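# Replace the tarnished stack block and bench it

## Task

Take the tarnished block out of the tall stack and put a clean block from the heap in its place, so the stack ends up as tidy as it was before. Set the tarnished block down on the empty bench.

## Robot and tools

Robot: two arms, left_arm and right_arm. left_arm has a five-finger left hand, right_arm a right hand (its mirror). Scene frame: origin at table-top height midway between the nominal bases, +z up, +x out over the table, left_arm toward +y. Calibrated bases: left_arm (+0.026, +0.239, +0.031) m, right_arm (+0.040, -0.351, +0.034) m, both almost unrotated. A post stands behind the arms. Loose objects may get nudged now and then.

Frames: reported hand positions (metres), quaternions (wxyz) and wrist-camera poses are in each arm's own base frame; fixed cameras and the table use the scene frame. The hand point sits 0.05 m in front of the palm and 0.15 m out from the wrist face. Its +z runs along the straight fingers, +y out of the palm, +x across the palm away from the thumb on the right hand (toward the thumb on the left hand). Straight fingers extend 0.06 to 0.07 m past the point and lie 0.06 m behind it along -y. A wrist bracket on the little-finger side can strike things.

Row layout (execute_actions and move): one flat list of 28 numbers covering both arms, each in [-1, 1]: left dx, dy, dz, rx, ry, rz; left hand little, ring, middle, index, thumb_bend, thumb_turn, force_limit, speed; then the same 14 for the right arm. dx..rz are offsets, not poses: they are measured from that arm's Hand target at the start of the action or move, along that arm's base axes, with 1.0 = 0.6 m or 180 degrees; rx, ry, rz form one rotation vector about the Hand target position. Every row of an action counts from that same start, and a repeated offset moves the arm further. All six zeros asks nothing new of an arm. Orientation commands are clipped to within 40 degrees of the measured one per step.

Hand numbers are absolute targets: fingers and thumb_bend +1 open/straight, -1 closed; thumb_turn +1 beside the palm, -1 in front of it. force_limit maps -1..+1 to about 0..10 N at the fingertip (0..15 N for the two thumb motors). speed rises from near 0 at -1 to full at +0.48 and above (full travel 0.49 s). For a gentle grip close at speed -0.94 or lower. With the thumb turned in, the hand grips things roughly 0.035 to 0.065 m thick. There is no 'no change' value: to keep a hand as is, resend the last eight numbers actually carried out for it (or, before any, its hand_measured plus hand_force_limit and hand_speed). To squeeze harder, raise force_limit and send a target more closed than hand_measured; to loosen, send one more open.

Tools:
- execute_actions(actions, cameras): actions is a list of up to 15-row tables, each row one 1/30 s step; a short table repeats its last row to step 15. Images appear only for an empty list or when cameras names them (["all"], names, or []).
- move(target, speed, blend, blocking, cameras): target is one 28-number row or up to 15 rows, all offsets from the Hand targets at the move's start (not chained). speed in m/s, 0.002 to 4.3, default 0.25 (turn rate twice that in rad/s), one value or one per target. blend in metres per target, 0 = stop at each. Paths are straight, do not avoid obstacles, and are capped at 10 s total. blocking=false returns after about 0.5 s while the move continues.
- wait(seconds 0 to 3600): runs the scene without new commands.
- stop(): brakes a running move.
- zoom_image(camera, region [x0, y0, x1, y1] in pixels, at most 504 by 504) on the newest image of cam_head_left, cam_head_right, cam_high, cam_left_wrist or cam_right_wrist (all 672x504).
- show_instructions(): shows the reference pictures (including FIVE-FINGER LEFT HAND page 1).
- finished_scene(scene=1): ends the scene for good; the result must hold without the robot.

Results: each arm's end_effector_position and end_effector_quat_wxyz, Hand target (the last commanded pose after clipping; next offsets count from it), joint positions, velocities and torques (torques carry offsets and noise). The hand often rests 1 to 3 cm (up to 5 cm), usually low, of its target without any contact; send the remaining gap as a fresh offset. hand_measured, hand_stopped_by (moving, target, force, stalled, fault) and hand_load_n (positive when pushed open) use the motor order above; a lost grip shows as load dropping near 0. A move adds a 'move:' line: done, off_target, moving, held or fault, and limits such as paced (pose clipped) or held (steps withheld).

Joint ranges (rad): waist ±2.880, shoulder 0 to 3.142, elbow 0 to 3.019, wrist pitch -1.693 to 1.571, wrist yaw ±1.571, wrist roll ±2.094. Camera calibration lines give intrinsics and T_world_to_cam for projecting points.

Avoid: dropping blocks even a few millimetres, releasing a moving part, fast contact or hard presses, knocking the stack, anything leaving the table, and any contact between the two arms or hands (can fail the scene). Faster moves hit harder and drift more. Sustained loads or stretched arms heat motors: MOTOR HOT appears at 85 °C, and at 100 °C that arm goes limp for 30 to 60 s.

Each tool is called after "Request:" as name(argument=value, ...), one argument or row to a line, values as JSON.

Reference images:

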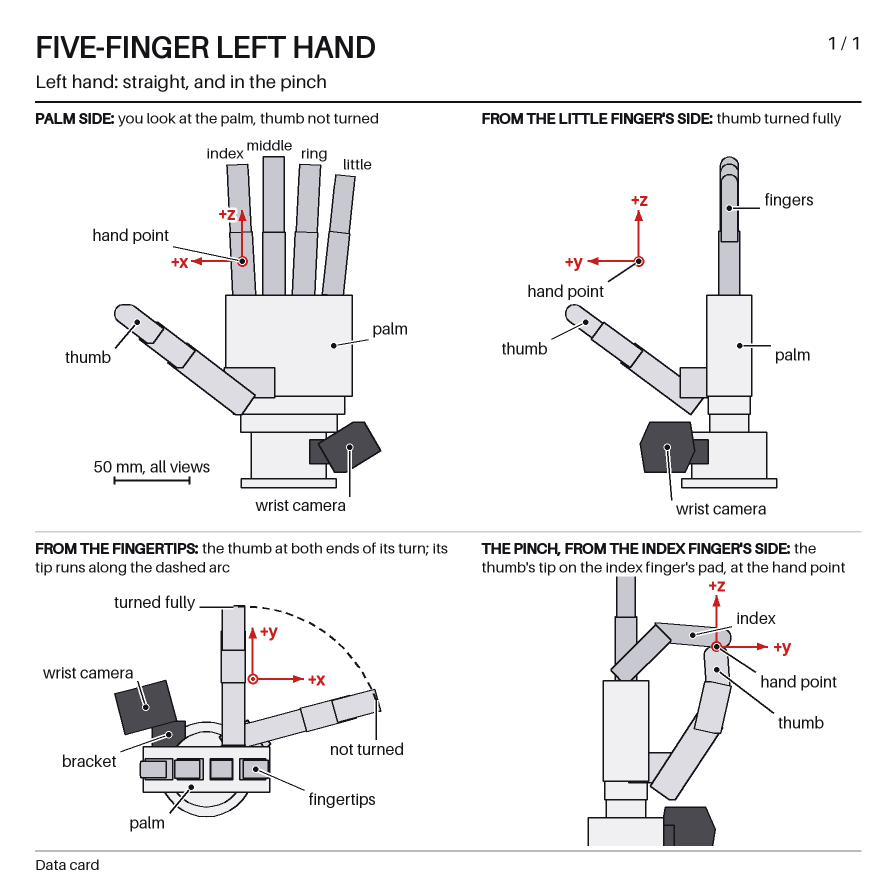

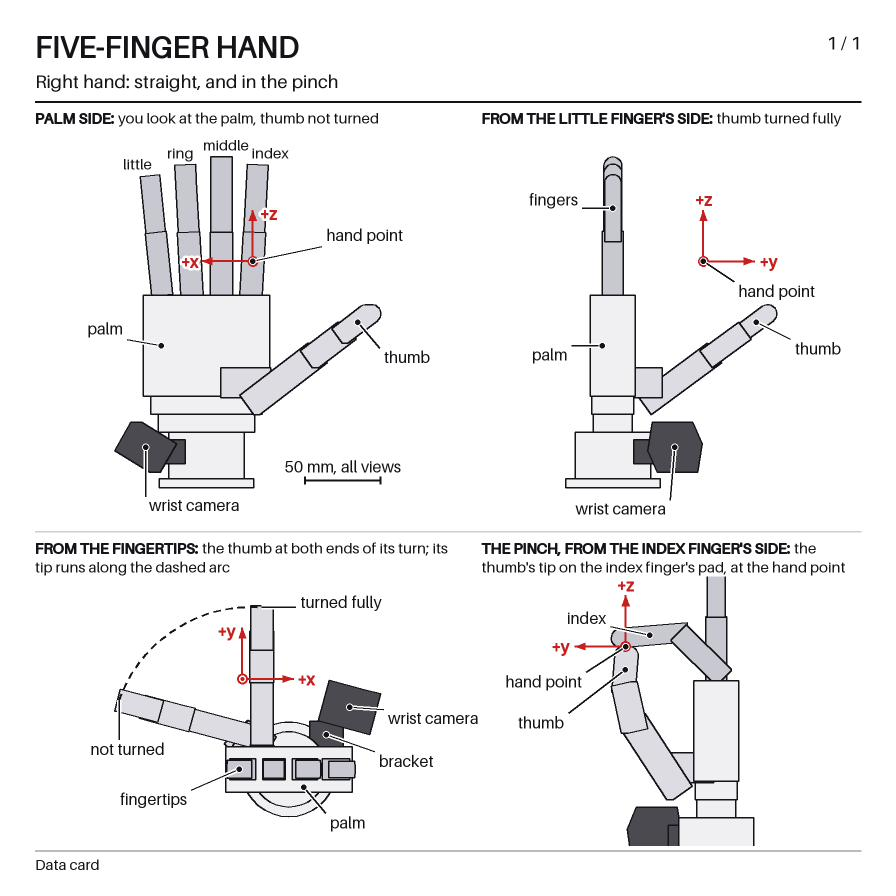

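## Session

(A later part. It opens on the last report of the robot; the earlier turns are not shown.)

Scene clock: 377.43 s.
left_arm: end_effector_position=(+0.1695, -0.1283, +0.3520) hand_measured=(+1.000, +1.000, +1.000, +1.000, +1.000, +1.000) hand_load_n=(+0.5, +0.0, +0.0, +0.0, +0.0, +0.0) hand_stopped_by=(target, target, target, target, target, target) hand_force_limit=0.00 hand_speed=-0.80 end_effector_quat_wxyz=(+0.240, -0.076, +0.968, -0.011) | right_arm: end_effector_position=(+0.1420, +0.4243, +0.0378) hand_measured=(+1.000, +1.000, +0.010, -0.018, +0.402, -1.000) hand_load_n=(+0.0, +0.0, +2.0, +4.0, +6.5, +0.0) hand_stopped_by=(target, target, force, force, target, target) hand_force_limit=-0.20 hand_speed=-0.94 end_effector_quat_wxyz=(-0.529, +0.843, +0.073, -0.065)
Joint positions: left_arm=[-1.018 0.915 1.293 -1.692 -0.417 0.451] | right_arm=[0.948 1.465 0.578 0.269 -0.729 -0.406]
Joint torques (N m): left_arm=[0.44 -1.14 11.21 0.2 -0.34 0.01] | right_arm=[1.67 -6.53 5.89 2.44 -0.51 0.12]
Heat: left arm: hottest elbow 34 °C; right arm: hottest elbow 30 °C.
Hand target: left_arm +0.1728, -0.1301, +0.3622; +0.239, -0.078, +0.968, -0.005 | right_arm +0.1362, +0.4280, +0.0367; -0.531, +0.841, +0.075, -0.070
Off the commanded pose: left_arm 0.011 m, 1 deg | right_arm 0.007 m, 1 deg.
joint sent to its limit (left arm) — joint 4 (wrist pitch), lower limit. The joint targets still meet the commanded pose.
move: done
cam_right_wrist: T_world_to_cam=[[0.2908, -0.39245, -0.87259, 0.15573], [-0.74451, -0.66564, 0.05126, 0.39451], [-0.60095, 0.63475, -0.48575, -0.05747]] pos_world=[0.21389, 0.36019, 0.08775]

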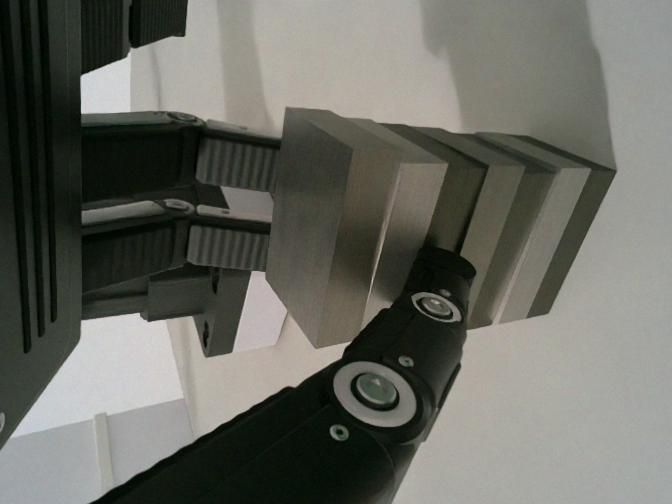

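Request:
move(
  target=[
    [0,0,0,0,0,0,1,1,1,1,1,1,0,-0.8,0,0.001,-0.0028,0,0,0,1,1,-0.4,-0.4,0.40,-1,-0.2,-0.94],
  ],
  speed=0.02,
  cameras=["cam_right_wrist"],
)

Request:
zoom_image(
  camera="cam_right_wrist",
  region=[400, 110, 560, 330],
)

Scene clock: 379.37 s.
left_arm: end_effector_position=(+0.1695, -0.1283, +0.3520) hand_measured=(+1.000, +1.000, +1.000, +1.000, +1.000, +1.000) hand_load_n=(+0.0, +0.0, +0.0, +0.0, +0.0, +0.0) hand_stopped_by=(target, target, target, target, target, target) hand_force_limit=0.00 hand_speed=-0.80 end_effector_quat_wxyz=(+0.240, -0.076, +0.968, -0.011) | right_arm: end_effector_position=(+0.1422, +0.4253, +0.0377) hand_measured=(+1.000, +1.000, +0.010, -0.018, +0.402, -1.000) hand_load_n=(+0.0, +0.0, +2.0, +4.0, +6.0, +0.0) hand_stopped_by=(target, target, force, force, target, target) hand_force_limit=-0.20 hand_speed=-0.94 end_effector_quat_wxyz=(-0.530, +0.842, +0.072, -0.065)
Joint positions: left_arm=[-1.018 0.915 1.293 -1.692 -0.417 0.451] | right_arm=[0.948 1.468 0.578 0.277 -0.729 -0.403]
Joint torques (N m): left_arm=[0.21 -1.55 11.23 0.06 -0.36 -0.02] | right_arm=[1.79 -5.6 5.85 2.45 -0.49 0.05]
Heat: left arm: hottest elbow 35 °C; right arm: hottest elbow 30 °C.
Hand target: left_arm +0.1728, -0.1301, +0.3622; +0.239, -0.078, +0.968, -0.005 | right_arm +0.1361, +0.4286, +0.0351; -0.532, +0.841, +0.075, -0.070
Off the commanded pose: left_arm 0.011 m, 1 deg | right_arm 0.007 m, 1 deg.
joint sent to its limit (left arm) — joint 4 (wrist pitch), lower limit. The joint targets still meet the commanded pose.
move: done
cam_right_wrist: T_world_to_cam=[[0.29074, -0.38956, -0.8739, 0.15485], [-0.74486, -0.66543, 0.04882, 0.39535], [-0.60054, 0.63675, -0.48364, -0.05906]] pos_world=[0.21399, 0.361, 0.08746]

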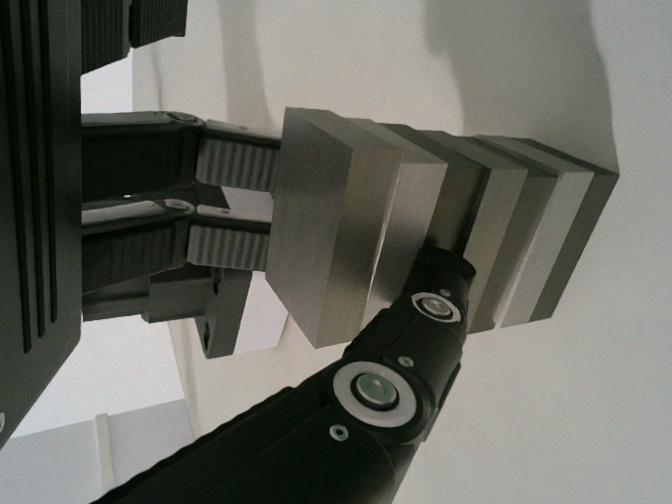

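Scaled by 2.291 from the camera's image (finer frame: 960x720).

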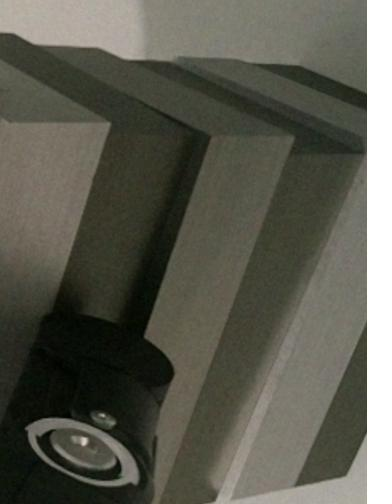

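Request:
execute_actions(
  actions=[],
  cameras=["cam_right_wrist","cam_left_wrist"],
)

Request:
zoom_image(
  camera="cam_right_wrist",
  region=[400, 80, 560, 300],
)

Scene clock: 386.47 s.
left_arm: end_effector_position=(+0.1695, -0.1283, +0.3520) hand_measured=(+1.000, +1.000, +1.000, +1.000, +1.000, +1.000) hand_load_n=(+0.0, +0.0, +0.0, +0.0, +0.0, +0.0) hand_stopped_by=(target, target, target, target, target, target) hand_force_limit=0.00 hand_speed=-0.80 end_effector_quat_wxyz=(+0.240, -0.076, +0.968, -0.011) | right_arm: end_effector_position=(+0.1422, +0.4253, +0.0377) hand_measured=(+1.000, +1.000, +0.010, -0.018, +0.402, -1.000) hand_load_n=(+0.0, +0.0, +2.5, +4.0, +6.0, +0.0) hand_stopped_by=(target, target, force, force, target, target) hand_force_limit=-0.20 hand_speed=-0.94 end_effector_quat_wxyz=(-0.530, +0.842, +0.072, -0.065)
Joint positions: left_arm=[-1.018 0.915 1.293 -1.692 -0.417 0.451] | right_arm=[0.948 1.468 0.578 0.277 -0.729 -0.403]
Joint velocities: within noise
Joint torques (N m): left_arm=[-0.03 -0.91 11.08 0.16 -0.38 -0.01] | right_arm=[1.44 -6.18 5.98 2.56 -0.44 0.11]
Motor temperatures (°C): left_arm=[24 25 35 26 24 25] | right_arm=[24 28 30 24 24 24]
Heat: left arm: hottest elbow 35 °C; right arm: hottest elbow 30 °C.
Hand target: left_arm +0.1728, -0.1301, +0.3622; +0.239, -0.078, +0.968, -0.005 | right_arm +0.1361, +0.4286, +0.0351; -0.532, +0.841, +0.075, -0.070
Off the commanded pose: left_arm 0.011 m, 1 deg | right_arm 0.007 m, 1 deg.
camera_calibration:
cam_left_wrist: T_world_to_cam=[[-0.09916, -0.99302, -0.06391, -0.08881], [-0.99432, 0.09638, 0.04512, 0.16615], [-0.03864, 0.06802, -0.99694, 0.4826]] pos_world=[0.17505, -0.13703, 0.46795]
cam_right_wrist: T_world_to_cam=[[0.29074, -0.38956, -0.8739, 0.15485], [-0.74486, -0.66543, 0.04882, 0.39535], [-0.60054, 0.63675, -0.48364, -0.05906]] pos_world=[0.21399, 0.361, 0.08746]
Images, in order (width x height): cam_left_wrist 672x504, cam_right_wrist 672x504.

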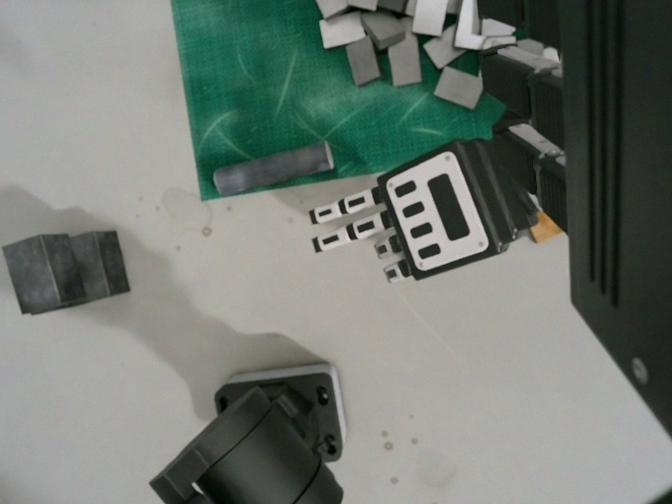

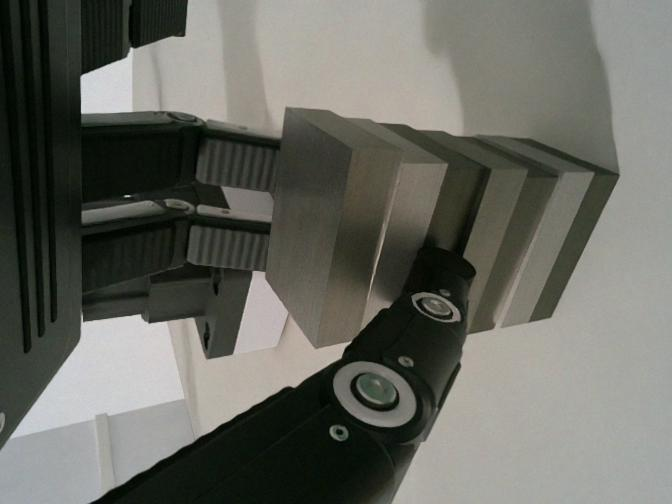

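Scaled by 2.291 from the camera's image (finer frame: 960x720).

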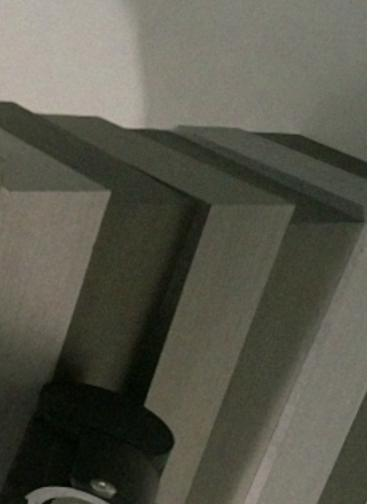

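Request:
execute_actions(
  actions=[
    [[0,0,0,0,0,0,1,1,1,1,1,1,0,-0.8,0,0,0,0,0,0,1,1,0.08,0.08,0.40,-1,-0.2,-0.94]],
    [[0,0,0,0,0,0,1,1,1,1,1,1,0,-0.8,0,0,0,0,0,0,1,1,0.08,0.08,0.40,-1,-0.2,-0.94]],
  ],
  cameras=["cam_right_wrist"],
)

Scene clock: 388.57 s.
left_arm: end_effector_position=(+0.1695, -0.1283, +0.3520) hand_measured=(+1.000, +1.000, +1.000, +1.000, +1.000, +1.000) hand_load_n=(+0.5, +0.0, +0.0, +0.0, +0.0, +0.0) hand_stopped_by=(target, target, target, target, target, target) hand_force_limit=0.00 hand_speed=-0.80 end_effector_quat_wxyz=(+0.240, -0.076, +0.968, -0.011) | right_arm: end_effector_position=(+0.1424, +0.4256, +0.0377) hand_measured=(+1.000, +1.000, +0.080, +0.080, +0.402, -1.000) hand_load_n=(+0.0, +0.0, +0.0, +0.0, +1.5, +0.0) hand_stopped_by=(target, target, target, target, target, target) hand_force_limit=-0.20 hand_speed=-0.94 end_effector_quat_wxyz=(-0.531, +0.842, +0.073, -0.064)
Joint positions: left_arm=[-1.018 0.915 1.293 -1.692 -0.417 0.451] | right_arm=[0.948 1.469 0.578 0.279 -0.729 -0.403]
Joint torques (N m): left_arm=[0.09 -1.32 11.18 0.03 -0.34 -0.05] | right_arm=[1.73 -6.01 5.9 2.29 -0.42 0.09]
Heat: left arm: hottest elbow 35 °C; right arm: hottest elbow 30 °C.
Hand target: left_arm +0.1728, -0.1301, +0.3622; +0.239, -0.078, +0.968, -0.005 | right_arm +0.1362, +0.4286, +0.0351; -0.532, +0.841, +0.075, -0.070
Off the commanded pose: left_arm 0.011 m, 1 deg | right_arm 0.007 m, 1 deg.
joint sent to its limit (left arm) — joint 4 (wrist pitch), lower limit. The joint targets still meet the commanded pose.
cam_right_wrist: T_world_to_cam=[[0.29152, -0.38842, -0.87415, 0.15434], [-0.74488, -0.66552, 0.04731, 0.39573], [-0.60014, 0.63735, -0.48334, -0.05945]] pos_world=[0.2141, 0.36121, 0.08746]

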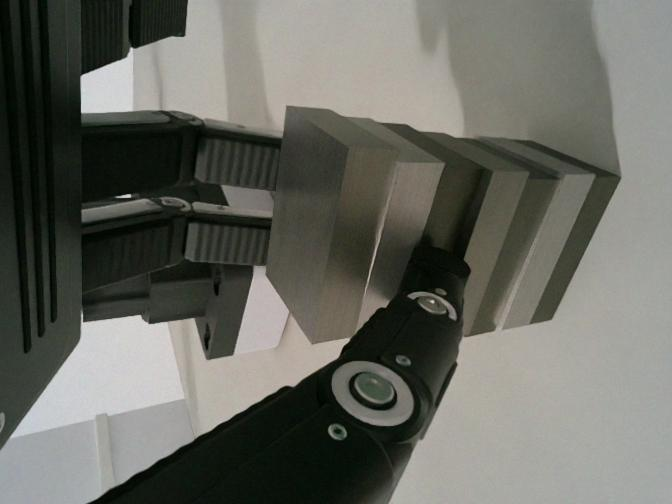

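Request:
execute_actions(
  actions=[
    [[0,0,0,0,0,0,1,1,1,1,1,1,0,-0.8,0,0,0,0,0,0,1,1,0.25,0.25,0.40,-1,-0.2,-0.9]],
    [[0,0,0,0,0,0,1,1,1,1,1,1,0,-0.8,0,0,0,0,0,0,1,1,0.25,0.25,0.40,-1,-0.2,-0.9]],
    [[0,0,0,0,0,0,1,1,1,1,1,1,0,-0.8,0,0,0,0,0,0,1,1,0.25,0.25,0.5,-1,-0.2,-0.9]],
    [[0,0,0,0,0,0,1,1,1,1,1,1,0,-0.8,0,0,0,0,0,0,1,1,0.25,0.25,0.5,-1,-0.2,-0.9]],
  ],
  cameras=["cam_right_wrist"],
)

Request:
zoom_image(
  camera="cam_right_wrist",
  region=[240, 70, 640, 370],
)

Scene clock: 392.00 s.
left_arm: end_effector_position=(+0.1695, -0.1283, +0.3520) hand_measured=(+1.000, +1.000, +1.000, +1.000, +1.000, +1.000) hand_load_n=(+0.0, +0.0, +0.0, +0.0, +0.0, +0.0) hand_stopped_by=(target, target, target, target, target, target) hand_force_limit=0.00 hand_speed=-0.80 end_effector_quat_wxyz=(+0.240, -0.076, +0.968, -0.011) | right_arm: end_effector_position=(+0.1425, +0.4264, +0.0384) hand_measured=(+1.000, +1.000, +0.250, +0.250, +0.500, -1.000) hand_load_n=(-0.5, +0.0, -0.5, +0.0, +0.0, +0.0) hand_stopped_by=(target, target, target, target, target, target) hand_force_limit=-0.20 hand_speed=-0.90 end_effector_quat_wxyz=(-0.532, +0.841, +0.074, -0.064)
Joint positions: left_arm=[-1.018 0.915 1.293 -1.692 -0.417 0.451] | right_arm=[0.949 1.469 0.578 0.284 -0.729 -0.402]
Joint torques (N m): left_arm=[-0.03 -1.44 10.92 0.25 -0.39 -0.01] | right_arm=[1.55 -6.07 5.75 2.14 -0.47 0.07]
Heat: left arm: hottest elbow 35 °C; right arm: hottest elbow 30 °C.
Hand target: left_arm +0.1728, -0.1301, +0.3622; +0.239, -0.078, +0.968, -0.005 | right_arm +0.1362, +0.4286, +0.0351; -0.532, +0.841, +0.075, -0.070
Off the commanded pose: left_arm 0.011 m, 1 deg | right_arm 0.007 m, 1 deg.
joint sent to its limit (left arm) — joint 4 (wrist pitch), lower limit. The joint targets still meet the commanded pose.
cam_right_wrist: T_world_to_cam=[[0.29343, -0.38525, -0.87492, 0.15362], [-0.74473, -0.66595, 0.04347, 0.39671], [-0.5994, 0.63882, -0.48231, -0.06033]] pos_world=[0.2142, 0.36191, 0.08807]

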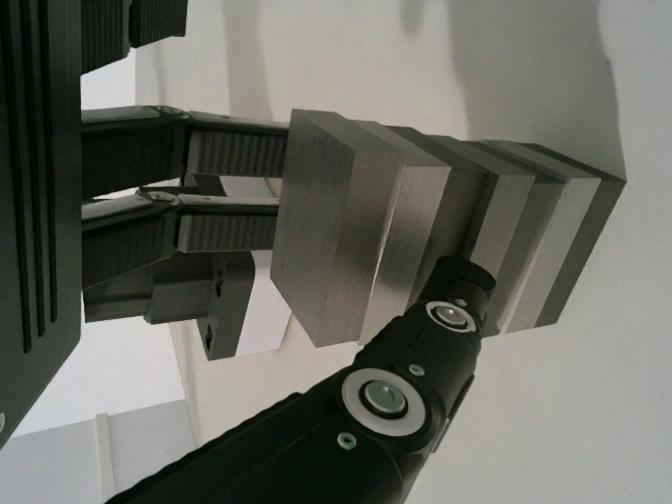

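Scaled by 1.260 from the camera's image (finer frame: 960x720).

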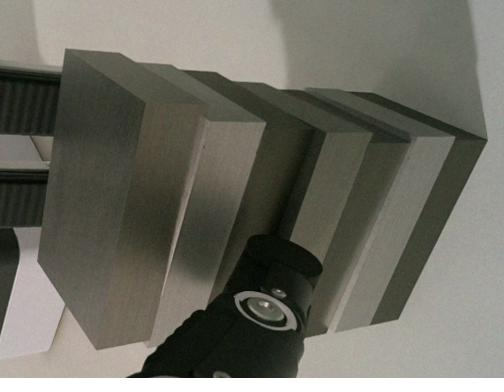

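Request:
move(
  target=[0,0,0,0,0,0,1,1,1,1,1,1,0,-0.8,0.0048,0.0063,0.0433,0.0165,-0.0125,0,1,1,0.25,0.25,0.5,-1,-0.2,-0.9],
  speed=0.04,
  cameras=["cam_right_wrist"],
)

Scene clock: 394.57 s.
left_arm: end_effector_position=(+0.1695, -0.1283, +0.3520) hand_measured=(+1.000, +1.000, +1.000, +1.000, +1.000, +1.000) hand_load_n=(+0.0, +0.0, +0.0, +0.0, +0.0, +0.0) hand_stopped_by=(target, target, target, target, target, target) hand_force_limit=0.00 hand_speed=-0.80 end_effector_quat_wxyz=(+0.240, -0.076, +0.968, -0.011) | right_arm: end_effector_position=(+0.1447, +0.4297, +0.0586) hand_measured=(+1.000, +1.000, +0.250, +0.250, +0.500, -1.000) hand_load_n=(+0.0, +0.0, +0.0, +0.0, +0.5, +0.0) hand_stopped_by=(target, target, target, target, target, target) hand_force_limit=-0.20 hand_speed=-0.90 end_effector_quat_wxyz=(-0.548, +0.831, +0.083, -0.050)
Joint positions: left_arm=[-1.018 0.915 1.293 -1.692 -0.417 0.451] | right_arm=[0.949 1.42 0.578 0.284 -0.729 -0.402]
Joint torques (N m): left_arm=[0.32 -1.2 10.96 0.27 -0.38 0.02] | right_arm=[2.02 -6.77 5.93 2.07 -0.36 0.07]
Heat: left arm: hottest elbow 35 °C; right arm: hottest elbow 30 °C.
Hand target: left_arm +0.1728, -0.1301, +0.3622; +0.239, -0.078, +0.968, -0.005 | right_arm +0.1390, +0.4324, +0.0610; -0.552, +0.828, +0.087, -0.052
Off the commanded pose: left_arm 0.011 m, 1 deg | right_arm 0.007 m, 1 deg.
joint sent to its limit (left arm) — joint 4 (wrist pitch), lower limit. The joint targets still meet the commanded pose.
move: done
cam_right_wrist: T_world_to_cam=[[0.31876, -0.34999, -0.88085, 0.15341], [-0.74502, -0.66702, -0.00458, 0.40296], [-0.58595, 0.65771, -0.47337, -0.06206]] pos_world=[0.21496, 0.36329, 0.10759]

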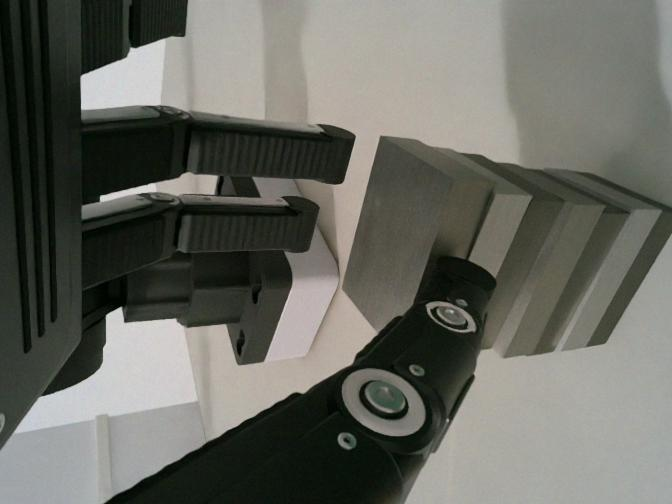

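Request:
move(
  target=[
    [0,0,0,0,0,0,1,1,1,1,1,1,0,-0.8,0.0,0,0.05,0,0,0,1,1,0.25,0.25,0.5,-1,-0.2,-0.9],
    [0,0,0,0,0,0,1,1,1,1,1,1,0,-0.8,-0.0048,-0.0063,0.13,-0.0165,0.0125,0,1,1,0.25,0.25,0.5,-1,-0.2,-0.9],
  ],
  speed=0.08,
  blend=0.01,
  cameras=["cam_right_wrist","cam_left_wrist"],
)

Request:
zoom_image(
  camera="cam_right_wrist",
  region=[370, 100, 670, 400],
)

Scene clock: 397.30 s.
left_arm: end_effector_position=(+0.1695, -0.1283, +0.3520) hand_measured=(+1.000, +1.000, +1.000, +1.000, +1.000, +1.000) hand_load_n=(+0.0, +0.0, +0.0, +0.0, +0.0, +0.0) hand_stopped_by=(target, target, target, target, target, target) hand_force_limit=0.00 hand_speed=-0.80 end_effector_quat_wxyz=(+0.240, -0.076, +0.968, -0.011) | right_arm: end_effector_position=(+0.1328, +0.4135, +0.1195) hand_measured=(+1.000, +1.000, +0.250, +0.250, +0.500, -1.000) hand_load_n=(+0.0, +0.0, -0.5, +0.0, +0.0, +0.0) hand_stopped_by=(target, target, target, target, target, target) hand_force_limit=-0.20 hand_speed=-0.90 end_effector_quat_wxyz=(-0.521, +0.848, +0.066, -0.074)
Joint positions: left_arm=[-1.018 0.915 1.293 -1.692 -0.417 0.451] | right_arm=[0.949 1.234 0.659 -0.067 -0.729 -0.399]
Joint torques (N m): left_arm=[0.32 -1.49 10.92 0.32 -0.35 0.06] | right_arm=[1.67 -5.42 10.74 1.09 -0.5 0.08]
Heat: left arm: hottest elbow 35 °C; right arm: hottest elbow 30 °C.
Hand target: left_arm +0.1728, -0.1301, +0.3622; +0.239, -0.078, +0.968, -0.005 | right_arm +0.1361, +0.4285, +0.1390; -0.532, +0.841, +0.075, -0.070
Off the commanded pose: left_arm 0.011 m, 1 deg | right_arm 0.025 m, 2 deg.
joint sent to its limit (left arm) — joint 4 (wrist pitch), lower limit. The joint targets still meet the commanded pose.
move: off_target (right_arm)
cam_left_wrist: T_world_to_cam=[[-0.09916, -0.99302, -0.06391, -0.08881], [-0.99432, 0.09638, 0.04512, 0.16615], [-0.03864, 0.06802, -0.99694, 0.4826]] pos_world=[0.17505, -0.13703, 0.46795]
cam_right_wrist: T_world_to_cam=[[0.27292, -0.41045, -0.87008, 0.23493], [-0.74404, -0.66338, 0.07956, 0.37183], [-0.60985, 0.62566, -0.48644, -0.01145]] pos_world=[0.20555, 0.35026, 0.16925]
Images, in order (width x height): cam_left_wrist 672x504, cam_right_wrist 672x504.

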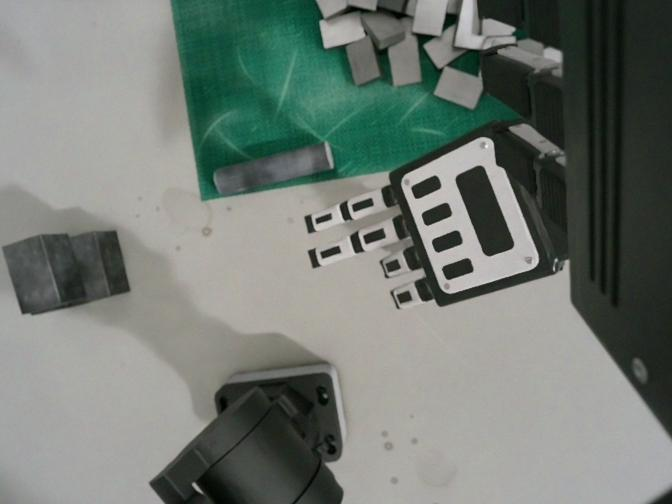

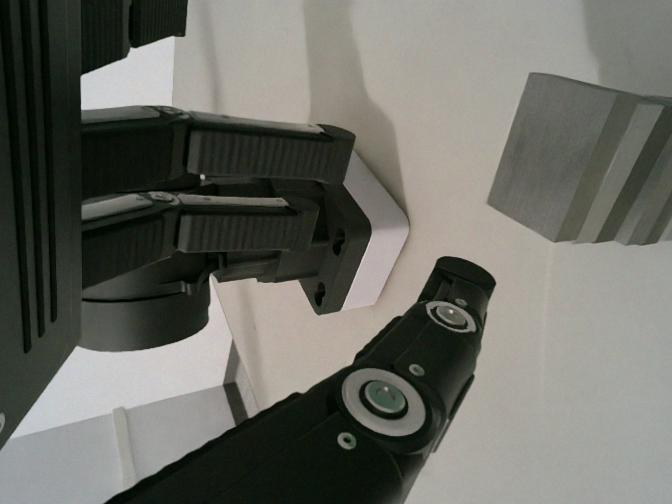

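Scaled by 1.680 from the camera's image (finer frame: 960x720).

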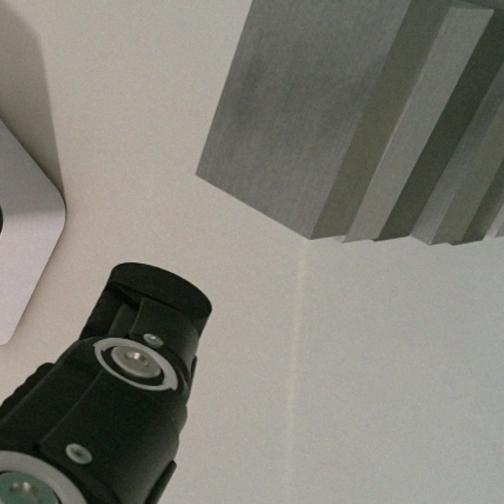

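Request:
zoom_image(
  camera="cam_left_wrist",
  region=[300, 0, 560, 195],
)

Request:
execute_actions(
  actions=[],
  cameras=["cam_high","cam_head_left","cam_head_right"],
)

Scaled by 1.938 from the camera's image (finer frame: 960x720).

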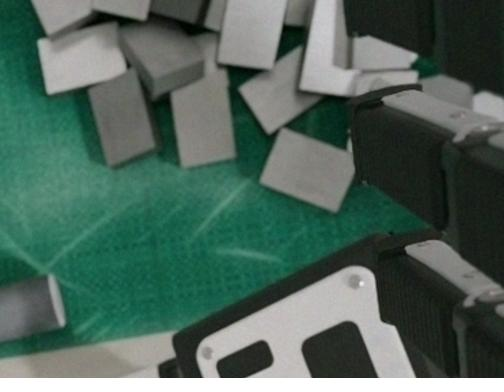

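Scene clock: 400.80 s.
left_arm: end_effector_position=(+0.1695, -0.1283, +0.3520) hand_measured=(+1.000, +1.000, +1.000, +1.000, +1.000, +1.000) hand_load_n=(+0.0, +0.0, +0.0, +0.5, +0.0, +0.0) hand_stopped_by=(target, target, target, target, target, target) hand_force_limit=0.00 hand_speed=-0.80 end_effector_quat_wxyz=(+0.240, -0.076, +0.968, -0.011) | right_arm: end_effector_position=(+0.1328, +0.4135, +0.1195) hand_measured=(+1.000, +1.000, +0.250, +0.250, +0.500, -1.000) hand_load_n=(+0.0, +0.0, +0.0, +0.0, +0.0, +0.0) hand_stopped_by=(target, target, target, target, target, target) hand_force_limit=-0.20 hand_speed=-0.90 end_effector_quat_wxyz=(-0.521, +0.848, +0.066, -0.074)
Joint positions: left_arm=[-1.018 0.915 1.293 -1.692 -0.417 0.451] | right_arm=[0.949 1.234 0.659 -0.067 -0.729 -0.399]
Joint velocities: within noise
Joint torques (N m): left_arm=[0.09 -1.79 11.22 0.09 -0.37 -0.01] | right_arm=[1.49 -5.48 10.8 1.18 -0.5 0.05]
Motor temperatures (°C): left_arm=[24 25 35 26 24 25] | right_arm=[24 28 31 24 24 24]
Heat: left arm: hottest elbow 35 °C; right arm: hottest elbow 31 °C.
Hand target: left_arm +0.1728, -0.1301, +0.3622; +0.239, -0.078, +0.968, -0.005 | right_arm +0.1361, +0.4286, +0.1391; -0.532, +0.841, +0.075, -0.070
Off the commanded pose: left_arm 0.011 m, 1 deg | right_arm 0.025 m, 2 deg.
Images, in order (width x height): cam_head_left 672x504, cam_head_right 672x504, cam_high 672x504.

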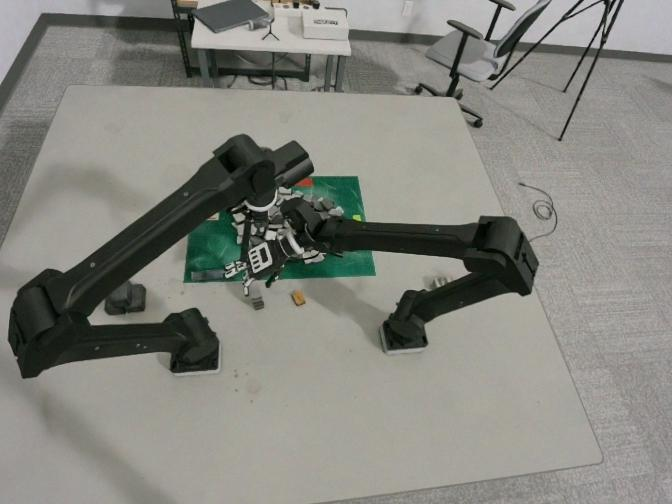

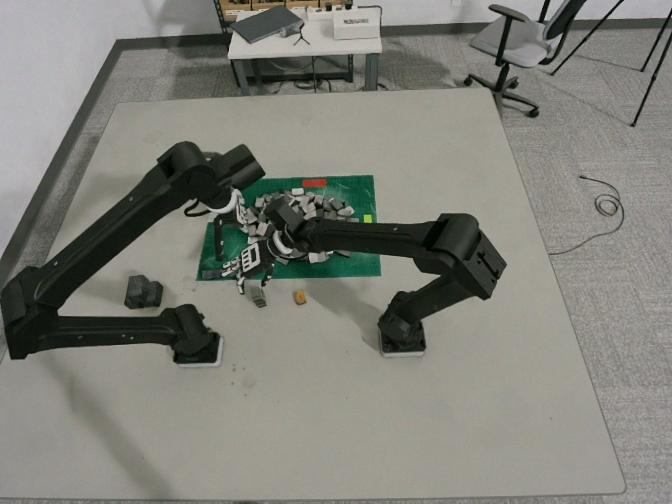

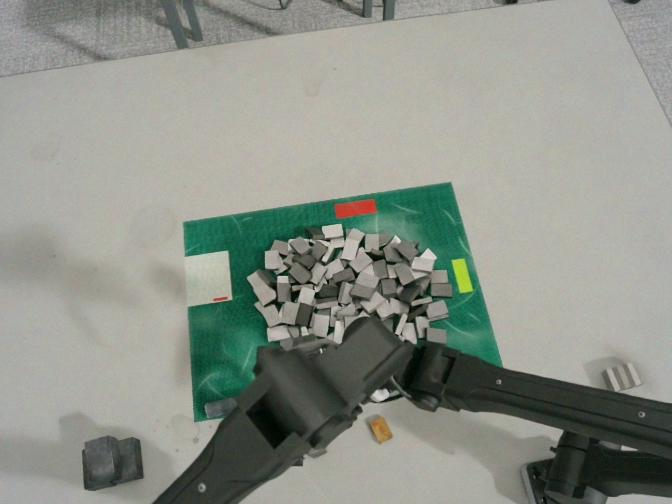

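Request:
zoom_image(
  camera="cam_high",
  region=[230, 210, 500, 410],
)

Scaled by 1.867 from the camera's image (finer frame: 960x720).

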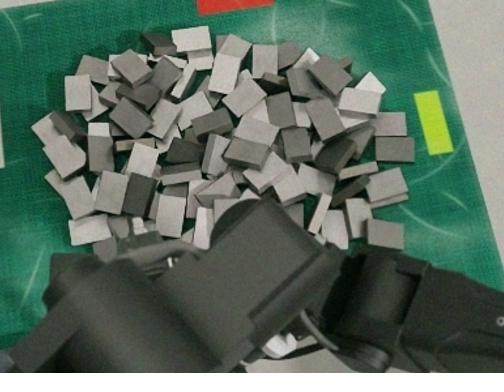

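Request:
move(
  target=[0,0,0,0,0,0,1,1,1,1,1,1,0,-0.8,0.30,-0.05,0.0,0,0,0,1,1,0.25,0.25,0.5,-1,-0.2,-0.9],
  speed=0.15,
  cameras=["cam_right_wrist","cam_left_wrist"],
)

Scene clock: 414.47 s.
left_arm: end_effector_position=(+0.1695, -0.1283, +0.3520) hand_measured=(+1.000, +1.000, +1.000, +1.000, +1.000, +1.000) hand_load_n=(+0.0, +0.0, +0.0, +0.0, +0.0, +0.0) hand_stopped_by=(target, target, target, target, target, target) hand_force_limit=0.00 hand_speed=-0.80 end_effector_quat_wxyz=(+0.240, -0.076, +0.968, -0.011) | right_arm: end_effector_position=(+0.2994, +0.3901, +0.1281) hand_measured=(+1.000, +1.000, +0.250, +0.250, +0.500, -1.000) hand_load_n=(+0.0, +0.0, +0.0, +0.0, +0.0, +0.0) hand_stopped_by=(target, target, target, target, target, target) hand_force_limit=-0.20 hand_speed=-0.90 end_effector_quat_wxyz=(-0.526, +0.844, +0.066, -0.082)
Joint positions: left_arm=[-1.018 0.915 1.293 -1.692 -0.417 0.451] | right_arm=[0.602 1.519 1.002 -0.411 -0.999 -0.767]
Joint torques (N m): left_arm=[0.03 -1.55 11.08 0.27 -0.38 -0.01] | right_arm=[0.79 -8.18 11.07 1.06 -0.82 -0.1]
Heat: left arm: hottest elbow 35 °C; right arm: hottest elbow 32 °C.
Hand target: left_arm +0.1728, -0.1301, +0.3622; +0.239, -0.078, +0.968, -0.005 | right_arm +0.3161, +0.3986, +0.1390; -0.531, +0.841, +0.075, -0.070
Off the commanded pose: left_arm 0.011 m, 1 deg | right_arm 0.022 m, 2 deg.
joint sent to its limit (left arm) — joint 4 (wrist pitch), lower limit. The joint targets still meet the commanded pose.
move: off_target (right_arm)
cam_left_wrist: T_world_to_cam=[[-0.09916, -0.99302, -0.06391, -0.08881], [-0.99432, 0.09638, 0.04512, 0.16615], [-0.03864, 0.06802, -0.99694, 0.4826]] pos_world=[0.17505, -0.13703, 0.46795]
cam_right_wrist: T_world_to_cam=[[0.26402, -0.39778, -0.87867, 0.18622], [-0.73707, -0.6708, 0.08221, 0.48007], [-0.62212, 0.62594, -0.47029, 0.11047]] pos_world=[0.37341, 0.32696, 0.17611]
Images, in order (width x height): cam_left_wrist 672x504, cam_right_wrist 672x504.

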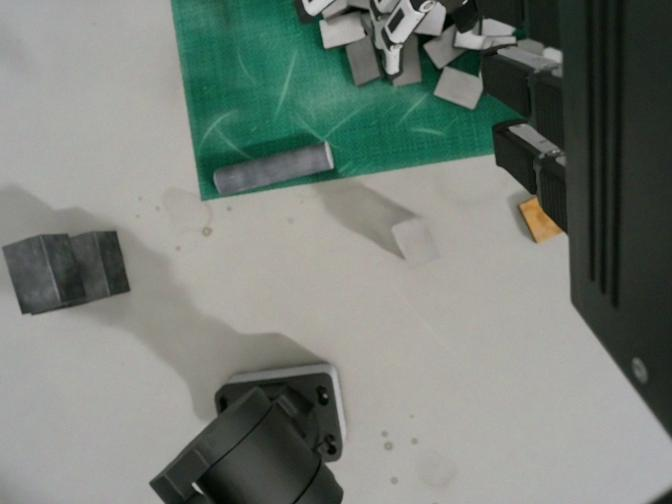

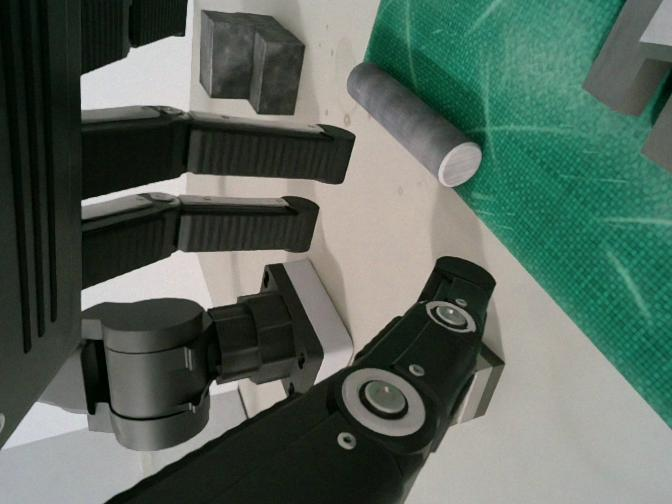

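Request:
zoom_image(
  camera="cam_left_wrist",
  region=[360, 180, 480, 300],
)

Request:
zoom_image(
  camera="cam_left_wrist",
  region=[300, 0, 520, 140],
)

Scaled by 4.200 from the camera's image (finer frame: 960x720).

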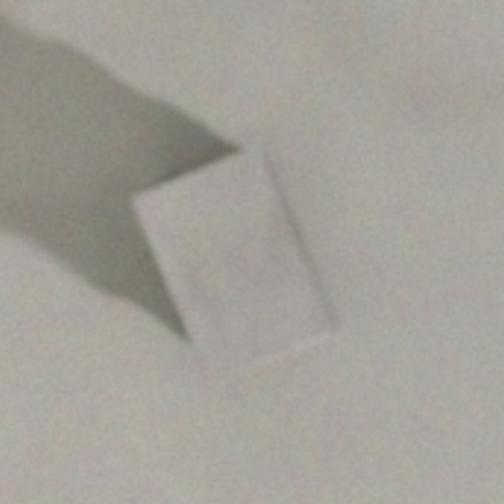

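Scaled by 2.291 from the camera's image (finer frame: 960x720).

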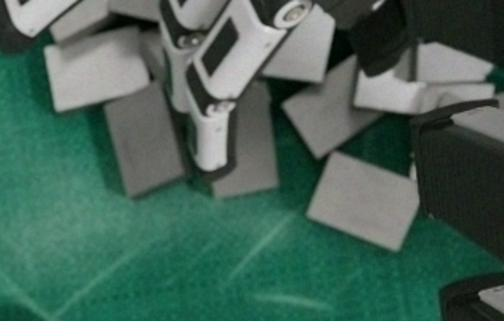

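Request:
move(
  target=[0,0,0,0,0,0,1,1,1,1,1,1,0,-0.8,0.0,0.0,-0.1,0,0,0,1,1,0.25,0.25,0.5,-1,-0.2,-0.9],
  speed=0.1,
  cameras=["cam_right_wrist","cam_left_wrist"],
)

Scene clock: 418.17 s.
left_arm: end_effector_position=(+0.1695, -0.1283, +0.3520) hand_measured=(+1.000, +1.000, +1.000, +1.000, +1.000, +1.000) hand_load_n=(+0.0, +0.0, +0.5, +0.0, +0.0, +0.0) hand_stopped_by=(target, target, target, target, target, target) hand_force_limit=0.00 hand_speed=-0.80 end_effector_quat_wxyz=(+0.240, -0.076, +0.968, -0.011) | right_arm: end_effector_position=(+0.3168, +0.4020, +0.0911) hand_measured=(+1.000, +1.000, +0.250, +0.250, +0.500, -1.000) hand_load_n=(+0.0, +0.0, +0.0, +0.0, +0.0, +0.0) hand_stopped_by=(target, target, target, target, target, target) hand_force_limit=-0.20 hand_speed=-0.90 end_effector_quat_wxyz=(-0.534, +0.839, +0.077, -0.067)
Joint positions: left_arm=[-1.018 0.915 1.293 -1.692 -0.417 0.451] | right_arm=[0.602 1.611 0.99 -0.269 -1 -0.771]
Joint torques (N m): left_arm=[0.38 -1.38 11.11 0.29 -0.39 -0.01] | right_arm=[0.44 -9.64 6.23 1.74 -0.74 -0.12]
Heat: left arm: hottest elbow 35 °C; right arm: hottest elbow 32 °C.
Hand target: left_arm +0.1728, -0.1301, +0.3622; +0.239, -0.078, +0.968, -0.005 | right_arm +0.3160, +0.3986, +0.0790; -0.532, +0.841, +0.075, -0.070
Off the commanded pose: left_arm 0.011 m, 1 deg | right_arm 0.013 m, 1 deg.
joint sent to its limit (left arm) — joint 4 (wrist pitch), lower limit. The joint targets still meet the commanded pose.
move: off_target (right_arm)
cam_left_wrist: T_world_to_cam=[[-0.09916, -0.99302, -0.06391, -0.08881], [-0.99432, 0.09638, 0.04512, 0.16615], [-0.03864, 0.06802, -0.99694, 0.4826]] pos_world=[0.17505, -0.13703, 0.46795]
cam_right_wrist: T_world_to_cam=[[0.2951, -0.37709, -0.87791, 0.13565], [-0.73777, -0.67378, 0.04141, 0.50913], [-0.60713, 0.63548, -0.47704, 0.08842]] pos_world=[0.38927, 0.338, 0.14019]
Images, in order (width x height): cam_left_wrist 672x504, cam_right_wrist 672x504.

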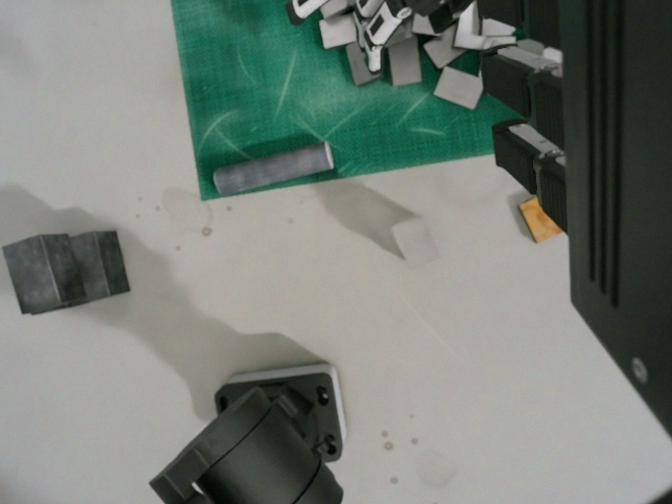

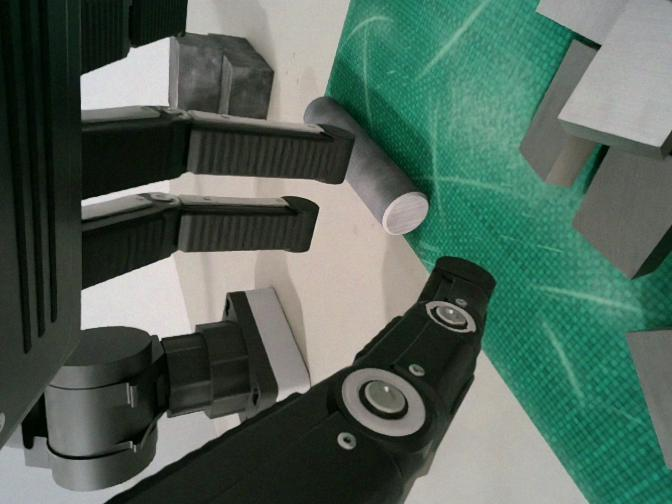

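Request:
zoom_image(
  camera="cam_right_wrist",
  region=[500, 0, 672, 330],
)

Scaled by 1.527 from the camera's image (finer frame: 960x720).

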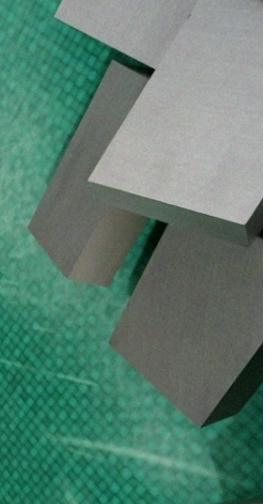

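Request:
move(
  target=[0,0,0,0,0,0,1,1,1,1,1,1,0,-0.8,0.0,-0.25,0.06,0,0,0,1,1,0.25,0.25,0.5,-1,-0.2,-0.9],
  speed=0.15,
)

Request:
move(
  target=[0.18,0.03,0,0,0,0,1,1,1,1,1,1,0,-0.8,0,0,0,0,0,0,1,1,0.25,0.25,0.5,-1,-0.2,-0.9],
  speed=0.15,
  cameras=["cam_left_wrist","cam_high"],
)

Scene clock: 423.60 s.
left_arm: end_effector_position=(+0.1695, -0.1283, +0.3520) hand_measured=(+1.000, +1.000, +1.000, +1.000, +1.000, +1.000) hand_load_n=(+0.0, +0.0, +0.0, +0.5, +0.0, +0.0) hand_stopped_by=(target, target, target, target, target, target) hand_force_limit=0.00 hand_speed=-0.80 end_effector_quat_wxyz=(+0.240, -0.076, +0.968, -0.011) | right_arm: end_effector_position=(+0.3063, +0.2479, +0.1130) hand_measured=(+1.000, +1.000, +0.250, +0.250, +0.500, -1.000) hand_load_n=(+0.0, +0.0, +0.0, +0.0, +0.0, +0.0) hand_stopped_by=(target, target, target, target, target, target) hand_force_limit=-0.20 hand_speed=-0.90 end_effector_quat_wxyz=(-0.531, +0.841, +0.072, -0.074)
Joint positions: left_arm=[-1.018 0.915 1.293 -1.692 -0.417 0.451] | right_arm=[0.284 1.464 0.937 -0.918 -1.127 -1.379]
Joint torques (N m): left_arm=[0.56 -2.08 11.18 0.28 -0.36 0.03] | right_arm=[0.03 -6.71 8.64 0.47 -0.97 -0.13]
Heat: left arm: hottest elbow 35 °C; right arm: hottest elbow 32 °C.
Hand target: left_arm +0.1728, -0.1301, +0.3622; +0.239, -0.078, +0.968, -0.005 | right_arm +0.3161, +0.2486, +0.1151; -0.532, +0.841, +0.075, -0.070
Off the commanded pose: left_arm 0.011 m, 1 deg | right_arm 0.010 m, 1 deg.
joint sent to its limit (left arm) — joint 4 (wrist pitch), lower limit. The joint targets still meet the commanded pose.
move: done

Scene clock: 425.17 s.
left_arm: end_effector_position=(+0.2713, -0.1073, +0.3469) hand_measured=(+1.000, +1.000, +1.000, +1.000, +1.000, +1.000) hand_load_n=(+0.0, +0.0, +0.0, +0.0, +0.0, +0.0) hand_stopped_by=(target, target, target, target, target, target) hand_force_limit=0.00 hand_speed=-0.80 end_effector_quat_wxyz=(+0.224, -0.078, +0.972, +0.009) | right_arm: end_effector_position=(+0.3063, +0.2479, +0.1130) hand_measured=(+1.000, +1.000, +0.250, +0.250, +0.500, -1.000) hand_load_n=(+0.0, +0.0, +0.0, +0.0, +0.0, +0.0) hand_stopped_by=(target, target, target, target, target, target) hand_force_limit=-0.20 hand_speed=-0.90 end_effector_quat_wxyz=(-0.531, +0.841, +0.073, -0.074)
Joint positions: left_arm=[-0.654 1.053 1.353 -1.537 -0.309 0.809] | right_arm=[0.284 1.464 0.937 -0.918 -1.127 -1.38]
Joint torques (N m): left_arm=[-0.09 -4.25 12.57 0.92 -0.23 -0.04] | right_arm=[0.26 -6.48 8.7 0.57 -0.97 -0.09]
Heat: left arm: hottest elbow 35 °C; right arm: hottest elbow 32 °C.
Hand target: left_arm +0.2808, -0.1120, +0.3622; +0.239, -0.078, +0.968, -0.005 | right_arm +0.3161, +0.2486, +0.1151; -0.532, +0.841, +0.075, -0.070
Off the commanded pose: left_arm 0.019 m, 2 deg | right_arm 0.010 m, 1 deg.
move: off_target (left_arm)
cam_left_wrist: T_world_to_cam=[[-0.08942, -0.99155, -0.09398, -0.05019], [-0.99305, 0.0815, 0.08494, 0.24977], [-0.07656, 0.10092, -0.99194, 0.49201]] pos_world=[0.28121, -0.11977, 0.46211]
Images, in order (width x height): cam_high 672x504, cam_left_wrist 672x504.

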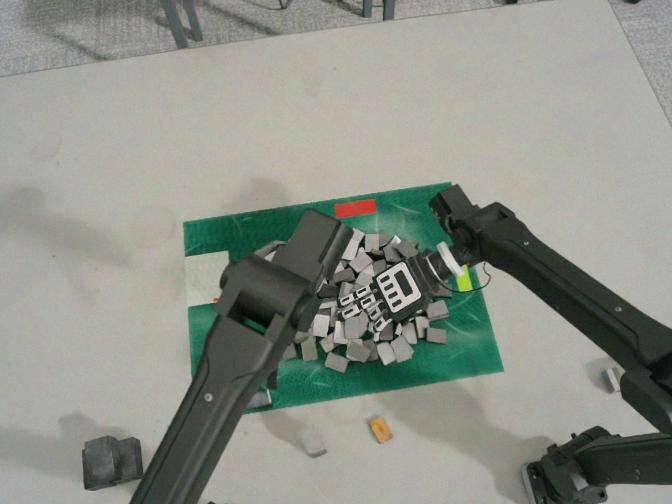

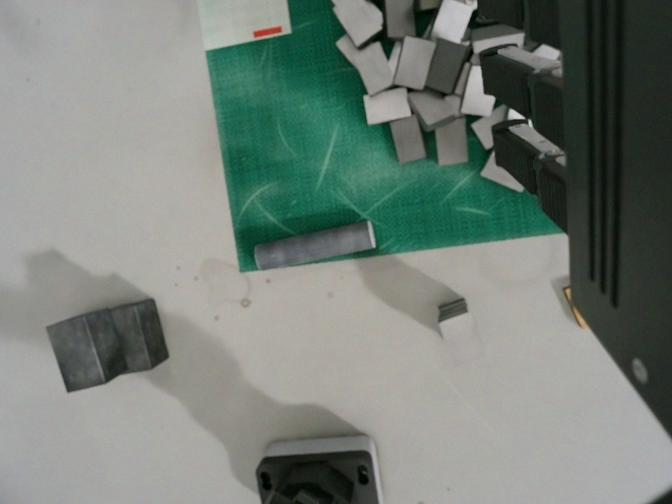

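Request:
zoom_image(
  camera="cam_left_wrist",
  region=[320, 0, 570, 200],
)

Request:
zoom_image(
  camera="cam_left_wrist",
  region=[410, 280, 500, 360],
)

Request:
zoom_image(
  camera="cam_high",
  region=[300, 210, 480, 390],
)

Scaled by 2.016 from the camera's image (finer frame: 960x720).

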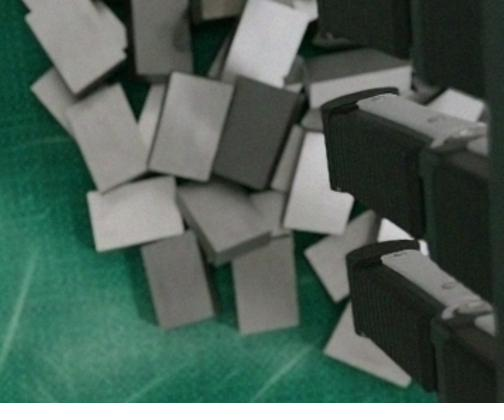

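Scaled by 5.600 from the camera's image (finer frame: 960x720).

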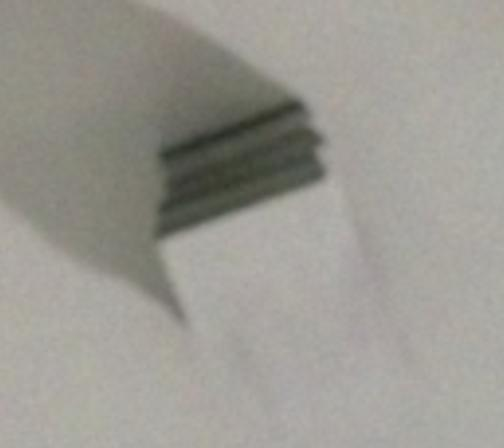

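Scaled by 2.800 from the camera's image (finer frame: 960x720).

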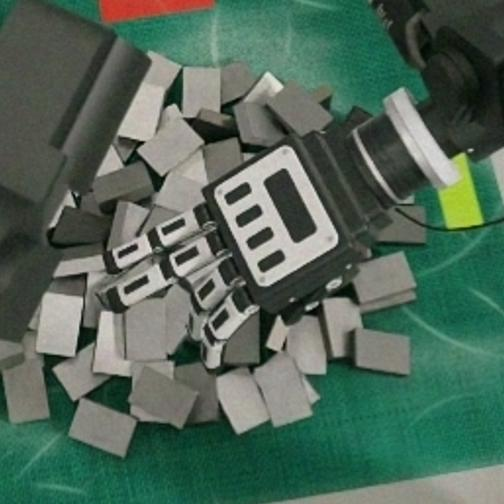

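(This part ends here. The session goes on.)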